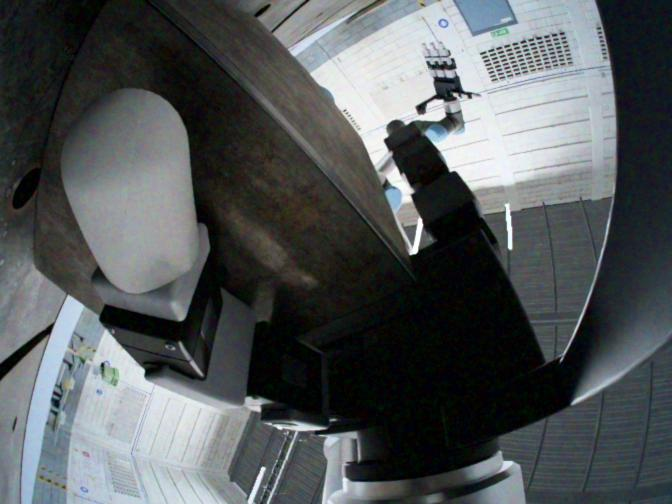

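Request:
{"fn": "execute_actions", "kwargs": {"actions": [[[0,0,0,0,0,0, -0.1,0,-0.76,-0.03,-0.1,0,-0.76,-0.03,0.754,0,0.576,0.696,-0.643,-0.4,0.226,-0.319,0.77,-0.7, 0,0,0,0,0,0,0.754,0,0.576,0.696,0.754,0,0.576,0.696,0.754,0,0.576,0.696,0.714,0.678,0.226,0.168,0.4,-0.6]],[[0,0,0,0,0,0, -0.6,0,-0.78,-0.03,-0.6,0,-0.78,-0.03,0.754,0,0.576,0.696,-0.643,-0.4,0.226,-0.319,0.77,-0.7, 0,0,0,0,0,0,0.754,0,0.576,0.696,0.754,0,0.576,0.696,0.754,0,0.576,0.696,0.714,0.678,0.226,0.168,0.4,-0.6]],[[0,0,0,0,0,0, -0.6,0,-0.78,-0.03,-0.6,0,-0.78,-0.03,0.754,0,0.576,0.696,-0.643,-0.4,0.226,-0.319,0.77,-0.7, 0,0,0,0,0,0,0.754,0,0.576,0.696,0.754,0,0.576,0.696,0.754,0,0.576,0.696,0.714,0.678,0.226,0.168,0.4,-0.6]]]}}

Request:
{"fn": "move", "kwargs": {"target": [0,-0.0133,0,0,0,0, -0.6,0,-0.78,-0.03,-0.6,0,-0.78,-0.03,0.754,0,0.576,0.696,-0.643,-0.4,0.226,-0.319,0.77,-0.7, 0,0,0,0,0,0,0.754,0,0.576,0.696,0.754,0,0.576,0.696,0.754,0,0.576,0.696,0.714,0.678,0.226,0.168,0.4,-0.6], "speed": 0.01, "cameras": ["cam_left_wrist","cam_high"]}}

Request:
{"fn": "zoom_image", "kwargs": {"camera": "cam_high", "region": [540, 160, 670, 290]}}

Scene clock: 125.93 s.
left_arm: end_effector_position=(+0.4091, -0.0269, +0.0702) hand_goal=(-0.600, +0.000, -0.780, -0.030, -0.600, +0.000, -0.780, -0.030, +0.754, +0.000, +0.576, +0.696, -0.642, -0.400, +0.226, -0.318) hand_measured=(-0.094, -0.002, -0.744, -0.034, -0.068, +0.004, -0.750, -0.030, +0.746, +0.002, +0.574, +0.694, -0.642, -0.394, +0.226, -0.314) hand_current_ma=(+487, +0, +21, +0, +487, +0, +15, +0, -1, +0, +0, +0, +0, +1, +0, +0) hand_state=(blocked, goal, blocked, goal, blocked, goal, blocked, goal, goal, goal, goal, goal, goal, goal, goal, goal) hand_current_limit=0.77 hand_speed=-0.70 end_effector_quat_wxyz=(-0.151, +0.152, +0.691, -0.690) | right_arm: end_effector_position=(+0.3996, -0.2495, +0.3499) hand_goal=(+0.754, +0.000, +0.576, +0.696, +0.754, +0.000, +0.576, +0.696, +0.754, +0.000, +0.576, +0.696, +0.714, +0.678, +0.226, +0.168) hand_measured=(+0.752, +0.000, +0.576, +0.696, +0.752, +0.000, +0.576, +0.696, +0.754, +0.000, +0.576, +0.696, +0.714, +0.678, +0.224, +0.168) hand_current_ma=(+0, +0, +0, +0, +0, +0, +0, +0, +0, +0, +0, +0, +0, +0, +0, +0) hand_state=(goal, goal, goal, goal, goal, goal, goal, goal, goal, goal, goal, goal, goal, goal, goal, goal) hand_current_limit=0.40 hand_speed=-0.60 end_effector_quat_wxyz=(+0.080, -0.334, +0.937, -0.067)
Joint positions: left_arm=[3.701 -2.174 -1.684 -2.425 0.992 0] | right_arm=[-0.946 -1.59 1.634 -1.789 -1.455 3.092]
Joint torques (N m): left_arm=[5.99 30.2 21.78 -0.88 2.11 1.07] | right_arm=[-6.07 -31.38 -29.41 -1.93 0 0.75]
Wrist force (N): left_arm=[-1.5 5.4 -1.0] | right_arm=[0.0 0.1 0.2]
Wrist torque (N m): left_arm=[0.45 0.20 -0.13] | right_arm=[0.00 0.01 0.05]
Wrist force, peak (N): left_arm=[-1.4 7.6 -0.3] | right_arm=[0.5 0.4 0.0]
Hand target: left_arm +0.4091, -0.0269, +0.0702; -0.151, +0.152, +0.691, -0.690 | right_arm +0.3996, -0.2495, +0.3499; +0.080, -0.334, +0.937, -0.067
Off the commanded pose: left_arm 0.000 m, 0 deg | right_arm 0.000 m, 0 deg.
Step readings (end_effector_position of left_arm | right_arm):
0: (+0.4091, -0.0269, +0.0702) | (+0.3996, -0.2495, +0.3499)
1: (+0.4091, -0.0269, +0.0702) | (+0.3996, -0.2495, +0.3499)
2: (+0.4091, -0.0269, +0.0702) | (+0.3996, -0.2495, +0.3499)
4: (+0.4091, -0.0269, +0.0702) | (+0.3996, -0.2495, +0.3499)
8: (+0.4091, -0.0269, +0.0702) | (+0.3996, -0.2495, +0.3499)
15: (+0.4091, -0.0269, +0.0702) | (+0.3996, -0.2495, +0.3499)
16: (+0.4091, -0.0269, +0.0702) | (+0.3996, -0.2495, +0.3499)
17: (+0.4091, -0.0269, +0.0702) | (+0.3996, -0.2495, +0.3499)
19: (+0.4091, -0.0269, +0.0702) | (+0.3996, -0.2495, +0.3499)
23: (+0.4091, -0.0269, +0.0702) | (+0.3996, -0.2495, +0.3499)
30: (+0.4091, -0.0269, +0.0702) | (+0.3996, -0.2495, +0.3499)
31: (+0.4091, -0.0269, +0.0702) | (+0.3996, -0.2495, +0.3499)
32: (+0.4091, -0.0269, +0.0702) | (+0.3996, -0.2495, +0.3499)
34: (+0.4091, -0.0269, +0.0702) | (+0.3996, -0.2495, +0.3499)
38: (+0.4091, -0.0269, +0.0702) | (+0.3996, -0.2495, +0.3499)
45: (+0.4091, -0.0269, +0.0702) | (+0.3996, -0.2495, +0.3499)

Scene clock: 126.97 s.
left_arm: end_effector_position=(+0.4091, -0.0269, +0.0783) hand_goal=(-0.600, +0.000, -0.780, -0.030, -0.600, +0.000, -0.780, -0.030, +0.754, +0.000, +0.576, +0.696, -0.642, -0.400, +0.226, -0.318) hand_measured=(-0.096, +0.004, -0.720, -0.032, -0.090, +0.004, -0.738, -0.020, +0.746, +0.002, +0.574, +0.694, -0.632, -0.404, +0.230, -0.314) hand_current_ma=(+487, +0, +59, +0, +487, +0, +28, +2, -1, +0, +0, +0, +2, -1, +1, +0) hand_state=(blocked, goal, blocked, goal, blocked, goal, blocked, goal, goal, goal, goal, goal, goal, goal, goal, goal) hand_current_limit=0.77 hand_speed=-0.70 end_effector_quat_wxyz=(-0.151, +0.152, +0.691, -0.690) | right_arm: end_effector_position=(+0.3996, -0.2495, +0.3499) hand_goal=(+0.754, +0.000, +0.576, +0.696, +0.754, +0.000, +0.576, +0.696, +0.754, +0.000, +0.576, +0.696, +0.714, +0.678, +0.226, +0.168) hand_measured=(+0.752, +0.000, +0.576, +0.696, +0.752, +0.000, +0.576, +0.696, +0.754, +0.000, +0.576, +0.696, +0.714, +0.678, +0.224, +0.168) hand_current_ma=(+0, +0, +0, +0, +0, +0, +0, +0, +0, +0, +0, +0, +0, +0, +0, +0) hand_state=(goal, goal, goal, goal, goal, goal, goal, goal, goal, goal, goal, goal, goal, goal, goal, goal) hand_current_limit=0.40 hand_speed=-0.60 end_effector_quat_wxyz=(+0.080, -0.334, +0.937, -0.067)
Joint positions: left_arm=[3.701 -2.161 -1.679 -2.442 0.992 0] | right_arm=[-0.946 -1.59 1.634 -1.789 -1.455 3.092]
Joint torques (N m): left_arm=[7.43 44.56 20.77 -3.35 2.08 0.98] | right_arm=[-6.14 -30.75 -29.38 -1.91 -0.06 0.73]
Wrist force (N): left_arm=[-2.1 17.0 -3.3] | right_arm=[0.2 0.0 0.2]
Wrist torque (N m): left_arm=[1.45 0.04 -0.15] | right_arm=[-0.02 -0.01 0.06]
Wrist force, peak (N): left_arm=[-2.0 17.1 -3.2] | right_arm=[0.4 0.1 0.1]
Hand target: left_arm +0.4091, -0.0269, +0.0782; -0.151, +0.152, +0.691, -0.690 | right_arm +0.3996, -0.2495, +0.3499; +0.080, -0.334, +0.937, -0.067
Off the commanded pose: left_arm 0.000 m, 0 deg | right_arm 0.000 m, 0 deg.
move: done
camera_calibration:
cam_left_wrist: T_world_to_cam=[[0.724975, -0.307781, 0.616184, -0.386063], [-0.109473, 0.831747, 0.544255, -0.0171605], [-0.68002, -0.462027, 0.569302, 0.347808], [0, 0, 0, 1]] pos_world=[0.514524, 0.0561467, 0.0492182]
Images, in order (width x height): cam_high 896x504, cam_left_wrist 672x504.

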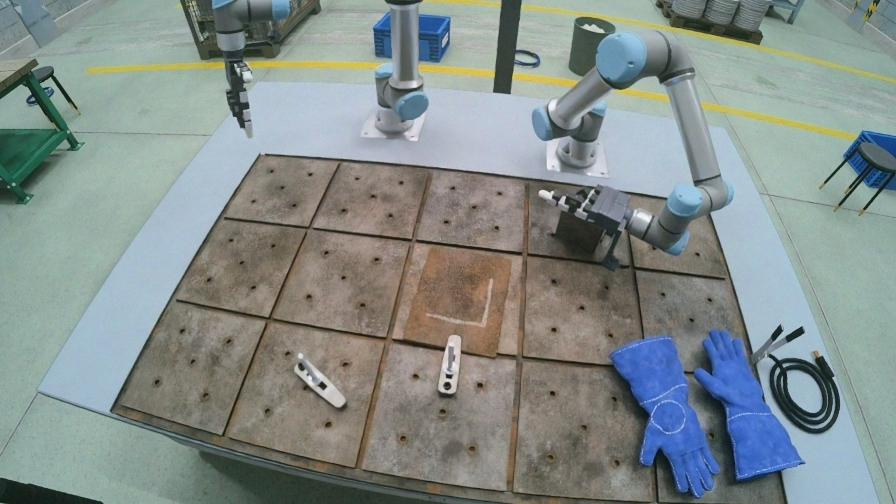

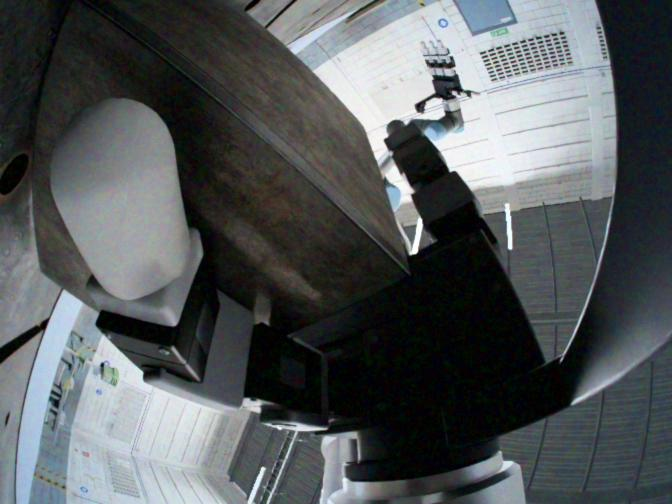

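Scaled by 3.877 from the camera's 896x504 image, which has a finer 1280x720 frame.

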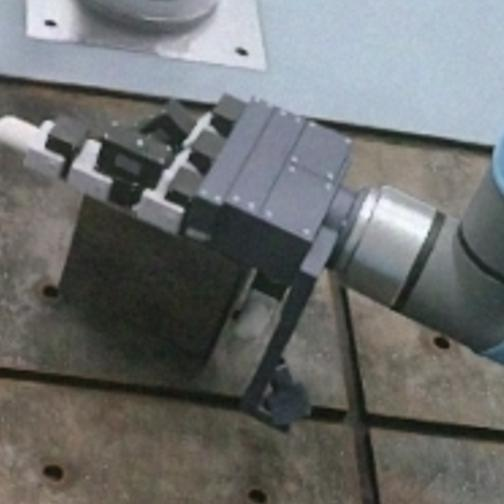

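Request:
{"fn": "move", "kwargs": {"target": [0,0.0125,0,0,0,0, -0.6,0,-0.78,-0.03,-0.6,0,-0.78,-0.03,0.754,0,0.576,0.696,-0.643,-0.4,0.226,-0.319,0.77,-0.7, 0,0,0,0,0,0,0.754,0,0.576,0.696,0.754,0,0.576,0.696,0.754,0,0.576,0.696,0.714,0.678,0.226,0.168,0.4,-0.6], "speed": 0.01, "stop_force": 35}}

Request:
{"fn": "execute_actions", "kwargs": {"actions": [[[0,0,0,0,0,0, -0.15,0,-0.76,-0.03,-0.15,0,-0.76,-0.03,0.754,0,0.576,0.696,-0.643,-0.4,0.226,-0.319,0,-0.9, 0,0,0,0,0,0,0.754,0,0.576,0.696,0.754,0,0.576,0.696,0.754,0,0.576,0.696,0.714,0.678,0.226,0.168,0.4,-0.6]],[[0,0,-0.003,0,0,0, -0.05,0,-0.74,-0.03,-0.05,0,-0.74,-0.03,0.754,0,0.576,0.696,-0.643,-0.4,0.226,-0.319,0.4,-0.96, 0,0,0,0,0,0,0.754,0,0.576,0.696,0.754,0,0.576,0.696,0.754,0,0.576,0.696,0.714,0.678,0.226,0.168,0.4,-0.6]]], "cameras": ["cam_left_wrist"]}}

Scene clock: 131.47 s.
left_arm: end_effector_position=(+0.4091, -0.0269, +0.0707) hand_goal=(-0.600, +0.000, -0.780, -0.030, -0.600, +0.000, -0.780, -0.030, +0.754, +0.000, +0.576, +0.696, -0.642, -0.400, +0.226, -0.318) hand_measured=(-0.096, -0.004, -0.764, -0.064, -0.116, -0.008, -0.772, -0.056, +0.746, +0.002, +0.574, +0.694, -0.632, -0.410, +0.230, -0.314) hand_current_ma=(+487, +0, +4, -20, +487, -1, +1, -11, -1, +0, +0, +0, +2, -3, +0, +0) hand_state=(blocked, goal, goal, blocked, blocked, goal, goal, blocked, goal, goal, goal, goal, goal, goal, goal, goal) hand_current_limit=0.77 hand_speed=-0.70 end_effector_quat_wxyz=(-0.151, +0.152, +0.691, -0.690) | right_arm: end_effector_position=(+0.3996, -0.2495, +0.3499) hand_goal=(+0.754, +0.000, +0.576, +0.696, +0.754, +0.000, +0.576, +0.696, +0.754, +0.000, +0.576, +0.696, +0.714, +0.678, +0.226, +0.168) hand_measured=(+0.752, +0.000, +0.576, +0.696, +0.752, +0.000, +0.576, +0.696, +0.754, +0.000, +0.576, +0.696, +0.714, +0.678, +0.224, +0.168) hand_current_ma=(+0, +0, +0, +0, +0, +0, +0, +0, +0, +0, +0, +0, +0, +0, +0, +0) hand_state=(goal, goal, goal, goal, goal, goal, goal, goal, goal, goal, goal, goal, goal, goal, goal, goal) hand_current_limit=0.40 hand_speed=-0.60 end_effector_quat_wxyz=(+0.080, -0.334, +0.937, -0.067)
Joint positions: left_arm=[3.701 -2.173 -1.684 -2.426 0.992 0] | right_arm=[-0.946 -1.59 1.634 -1.789 -1.455 3.092]
Joint torques (N m): left_arm=[3.53 52.12 21.25 -3.06 1.66 0.95] | right_arm=[-6.75 -31.47 -29.02 -1.84 0.13 0.57]
Wrist force (N): left_arm=[2.9 3.4 -2.4] | right_arm=[0.2 0.2 0.2]
Wrist torque (N m): left_arm=[0.19 -0.24 0.03] | right_arm=[0.01 -0.02 0.07]
Wrist force, peak (N): left_arm=[-2.0 17.0 -3.3] | right_arm=[0.4 0.1 0.2]
Hand target: left_arm +0.4091, -0.0269, +0.0707; -0.151, +0.152, +0.691, -0.690 | right_arm +0.3996, -0.2495, +0.3499; +0.080, -0.334, +0.937, -0.067
Off the commanded pose: left_arm 0.000 m, 0 deg | right_arm 0.000 m, 0 deg.
move: done

Scene clock: 132.97 s.
left_arm: end_effector_position=(+0.4098, -0.0253, +0.0707) hand_goal=(-0.050, +0.000, -0.740, -0.030, -0.050, +0.000, -0.740, -0.030, +0.754, +0.000, +0.576, +0.696, -0.642, -0.400, +0.226, -0.318) hand_measured=(-0.056, -0.002, -0.740, -0.032, -0.066, +0.012, -0.770, -0.058, +0.746, +0.002, +0.574, +0.694, -0.638, -0.398, +0.230, -0.314) hand_current_ma=(-1, +0, +0, +0, -5, +2, -14, -14, -1, +0, +0, +0, +0, +0, +0, +0) hand_state=(goal, goal, goal, goal, goal, goal, blocked, blocked, goal, goal, goal, goal, goal, goal, goal, goal) hand_current_limit=0.40 hand_speed=-0.96 end_effector_quat_wxyz=(-0.151, +0.152, +0.691, -0.690) | right_arm: end_effector_position=(+0.3996, -0.2495, +0.3499) hand_goal=(+0.754, +0.000, +0.576, +0.696, +0.754, +0.000, +0.576, +0.696, +0.754, +0.000, +0.576, +0.696, +0.714, +0.678, +0.226, +0.168) hand_measured=(+0.752, +0.000, +0.576, +0.696, +0.752, +0.000, +0.576, +0.696, +0.754, +0.000, +0.576, +0.696, +0.714, +0.678, +0.224, +0.168) hand_current_ma=(+0, +0, +0, +0, +0, +0, +0, +0, +0, +0, +0, +0, +0, +0, +0, +0) hand_state=(goal, goal, goal, goal, goal, goal, goal, goal, goal, goal, goal, goal, goal, goal, goal, goal) hand_current_limit=0.40 hand_speed=-0.60 end_effector_quat_wxyz=(+0.080, -0.334, +0.937, -0.067)
Joint positions: left_arm=[3.703 -2.175 -1.68 -2.427 0.993 0] | right_arm=[-0.946 -1.59 1.634 -1.789 -1.455 3.092]
Joint torques (N m): left_arm=[-8 29.55 9.69 0.95 -2.66 1.17] | right_arm=[-6.57 -32.84 -28.68 -1.95 -0.11 0.64]
Wrist force (N): left_arm=[3.2 2.5 -2.3] | right_arm=[0.3 0.2 0.0]
Wrist torque (N m): left_arm=[0.43 -0.07 -0.01] | right_arm=[0.02 -0.02 0.08]
Wrist force, peak (N): left_arm=[1.7 5.0 -1.2] | right_arm=[0.5 0.2 0.0]
Hand target: left_arm +0.4098, -0.0253, +0.0707; -0.151, +0.152, +0.691, -0.690 | right_arm +0.3996, -0.2495, +0.3499; +0.080, -0.334, +0.937, -0.067
Off the commanded pose: left_arm 0.000 m, 0 deg | right_arm 0.000 m, 0 deg.
Step readings (end_effector_position of left_arm | right_arm):
0: (+0.4091, -0.0269, +0.0707) | (+0.3996, -0.2495, +0.3499)
1: (+0.4091, -0.0269, +0.0707) | (+0.3996, -0.2495, +0.3499)
2: (+0.4091, -0.0269, +0.0707) | (+0.3996, -0.2495, +0.3499)
4: (+0.4091, -0.0269, +0.0707) | (+0.3996, -0.2495, +0.3499)
8: (+0.4091, -0.0269, +0.0707) | (+0.3996, -0.2495, +0.3499)
15: (+0.4091, -0.0269, +0.0707) | (+0.3996, -0.2495, +0.3499)
16: (+0.4091, -0.0269, +0.0707) | (+0.3996, -0.2495, +0.3499)
17: (+0.4093, -0.0265, +0.0708) | (+0.3996, -0.2495, +0.3499)
19: (+0.4098, -0.0255, +0.0708) | (+0.3996, -0.2495, +0.3499)
23: (+0.4099, -0.0251, +0.0708) | (+0.3996, -0.2495, +0.3499)
30: (+0.4098, -0.0252, +0.0708) | (+0.3996, -0.2495, +0.3499)
camera_calibration:
cam_left_wrist: T_world_to_cam=[[0.724975, -0.307781, 0.616184, -0.381395], [-0.109473, 0.831747, 0.544255, -0.0142784], [-0.68002, -0.462027, 0.569302, 0.35335], [0, 0, 0, 1]] pos_world=[0.515224, 0.0577467, 0.0416182]
Images, in order (width x height): cam_left_wrist 672x504.

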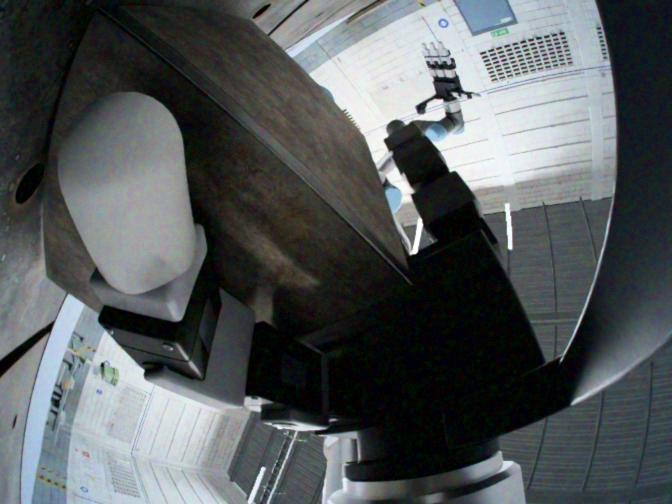

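Request:
{"fn": "execute_actions", "kwargs": {"actions": [[[0,0,-0.003,0,0,0, 0.05,0,-0.737,-0.03,0.05,0,-0.737,-0.03,0.754,0,0.576,0.696,-0.643,-0.4,0.226,-0.319,0.4,-0.96, 0,0,0,0,0,0,0.754,0,0.576,0.696,0.754,0,0.576,0.696,0.754,0,0.576,0.696,0.714,0.678,0.226,0.168,0.4,-0.6]],[[0,0,-0.003,0,0,0, 0.2,0,-0.737,-0.03,0.2,0,-0.737,-0.03,0.754,0,0.576,0.696,-0.643,-0.4,0.226,-0.319,0.4,-0.92, 0,0,0,0,0,0,0.754,0,0.576,0.696,0.754,0,0.576,0.696,0.754,0,0.576,0.696,0.714,0.678,0.226,0.168,0.4,-0.6]],[[0,0,-0.003,0,0,0, 0.2,0,-0.737,-0.03,0.2,0,-0.737,-0.03,0.754,0,0.576,0.696,-0.643,-0.4,0.226,-0.319,0.4,-0.8, 0,0,0,0,0,0,0.754,0,0.576,0.696,0.754,0,0.576,0.696,0.754,0,0.576,0.696,0.714,0.678,0.226,0.168,0.4,-0.6]]], "cameras": ["cam_left_wrist","cam_high"]}}

Request:
{"fn": "zoom_image", "kwargs": {"camera": "cam_high", "region": [540, 160, 670, 290]}}

Scene clock: 135.33 s.
left_arm: end_effector_position=(+0.4121, -0.0204, +0.0707) hand_goal=(+0.200, +0.000, -0.736, -0.030, +0.200, +0.000, -0.736, -0.030, +0.754, +0.000, +0.576, +0.696, -0.642, -0.400, +0.226, -0.318) hand_measured=(+0.190, -0.002, -0.736, -0.032, +0.164, +0.010, -0.746, -0.036, +0.746, +0.002, +0.574, +0.694, -0.638, -0.398, +0.230, -0.314) hand_current_ma=(-2, +0, +0, +0, -25, +2, -2, -1, -1, +0, +0, +0, +0, +0, +0, +0) hand_state=(goal, goal, goal, goal, blocked, goal, goal, goal, goal, goal, goal, goal, goal, goal, goal, goal) hand_current_limit=0.40 hand_speed=-0.80 end_effector_quat_wxyz=(-0.151, +0.152, +0.691, -0.690) | right_arm: end_effector_position=(+0.3996, -0.2495, +0.3499) hand_goal=(+0.754, +0.000, +0.576, +0.696, +0.754, +0.000, +0.576, +0.696, +0.754, +0.000, +0.576, +0.696, +0.714, +0.678, +0.226, +0.168) hand_measured=(+0.752, +0.000, +0.576, +0.696, +0.752, +0.000, +0.576, +0.696, +0.754, +0.000, +0.576, +0.696, +0.714, +0.678, +0.224, +0.168) hand_current_ma=(+0, +0, +0, +0, +0, +0, +0, +0, +0, +0, +0, +0, +0, +0, +0, +0) hand_state=(goal, goal, goal, goal, goal, goal, goal, goal, goal, goal, goal, goal, goal, goal, goal, goal) hand_current_limit=0.40 hand_speed=-0.60 end_effector_quat_wxyz=(+0.080, -0.334, +0.937, -0.067)
Joint positions: left_arm=[3.708 -2.182 -1.667 -2.433 0.999 0] | right_arm=[-0.946 -1.59 1.634 -1.789 -1.455 3.092]
Joint torques (N m): left_arm=[-4.92 51.65 8.63 0.84 -2.73 1.43] | right_arm=[-5.95 -31.4 -29.31 -2.05 -0.16 0.5]
Wrist force (N): left_arm=[3.3 3.7 -4.2] | right_arm=[0.2 0.1 0.2]
Wrist torque (N m): left_arm=[0.57 -0.10 -0.04] | right_arm=[-0.01 -0.02 0.07]
Wrist force, peak (N): left_arm=[3.8 3.9 -4.4] | right_arm=[0.4 0.2 0.2]
Hand target: left_arm +0.4121, -0.0204, +0.0707; -0.151, +0.152, +0.691, -0.690 | right_arm +0.3996, -0.2495, +0.3499; +0.080, -0.334, +0.937, -0.067
Off the commanded pose: left_arm 0.000 m, 0 deg | right_arm 0.000 m, 0 deg.
Step readings (end_effector_position of left_arm | right_arm):
0: (+0.4098, -0.0253, +0.0707) | (+0.3996, -0.2495, +0.3499)
1: (+0.4098, -0.0253, +0.0707) | (+0.3996, -0.2495, +0.3499)
2: (+0.4100, -0.0251, +0.0707) | (+0.3996, -0.2495, +0.3499)
4: (+0.4105, -0.0239, +0.0707) | (+0.3996, -0.2495, +0.3499)
8: (+0.4106, -0.0236, +0.0707) | (+0.3996, -0.2495, +0.3499)
15: (+0.4106, -0.0236, +0.0707) | (+0.3996, -0.2495, +0.3499)
16: (+0.4106, -0.0236, +0.0707) | (+0.3996, -0.2495, +0.3499)
17: (+0.4108, -0.0233, +0.0707) | (+0.3996, -0.2495, +0.3499)
19: (+0.4113, -0.0222, +0.0707) | (+0.3996, -0.2495, +0.3499)
23: (+0.4114, -0.0219, +0.0708) | (+0.3996, -0.2495, +0.3499)
30: (+0.4113, -0.0220, +0.0707) | (+0.3996, -0.2495, +0.3499)
31: (+0.4113, -0.0220, +0.0707) | (+0.3996, -0.2495, +0.3499)
32: (+0.4115, -0.0217, +0.0707) | (+0.3996, -0.2495, +0.3499)
34: (+0.4120, -0.0206, +0.0707) | (+0.3996, -0.2495, +0.3499)
38: (+0.4122, -0.0203, +0.0707) | (+0.3996, -0.2495, +0.3499)
45: (+0.4121, -0.0203, +0.0707) | (+0.3996, -0.2495, +0.3499)
camera_calibration:
cam_left_wrist: T_world_to_cam=[[0.724994, -0.30775, 0.616177, -0.381504], [-0.109394, 0.831816, 0.544164, -0.0180894], [-0.680013, -0.461922, 0.569395, 0.35722], [0, 0, 0, 1]] pos_world=[0.517523, 0.0626466, 0.0415186]
Images, in order (width x height): cam_high 896x504, cam_left_wrist 672x504.

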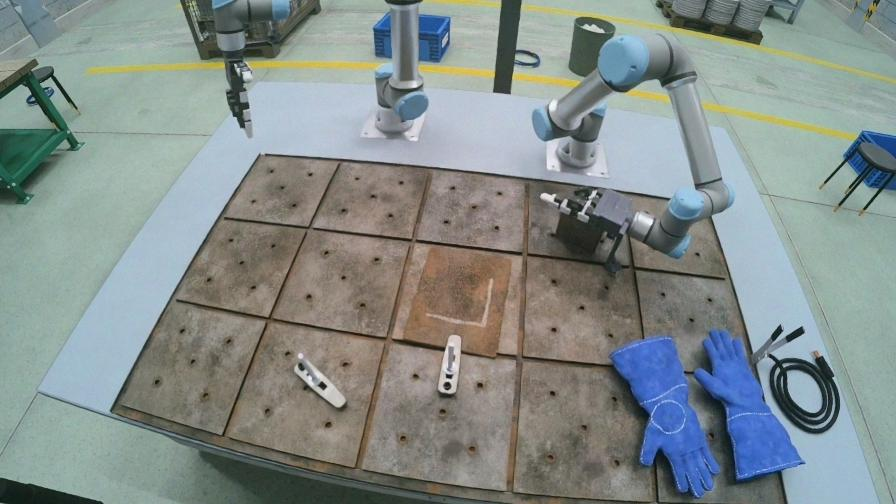

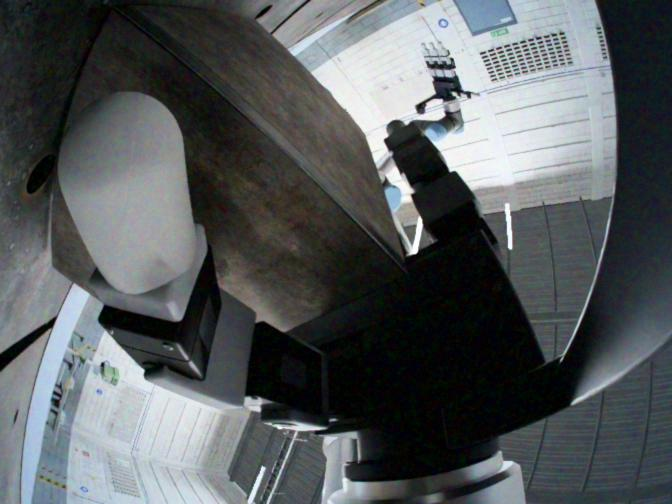

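Scaled by 3.877 from the camera's 896x504 image, which has a finer 1280x720 frame.

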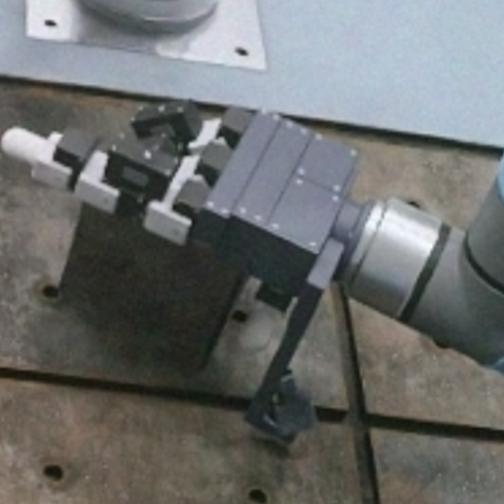

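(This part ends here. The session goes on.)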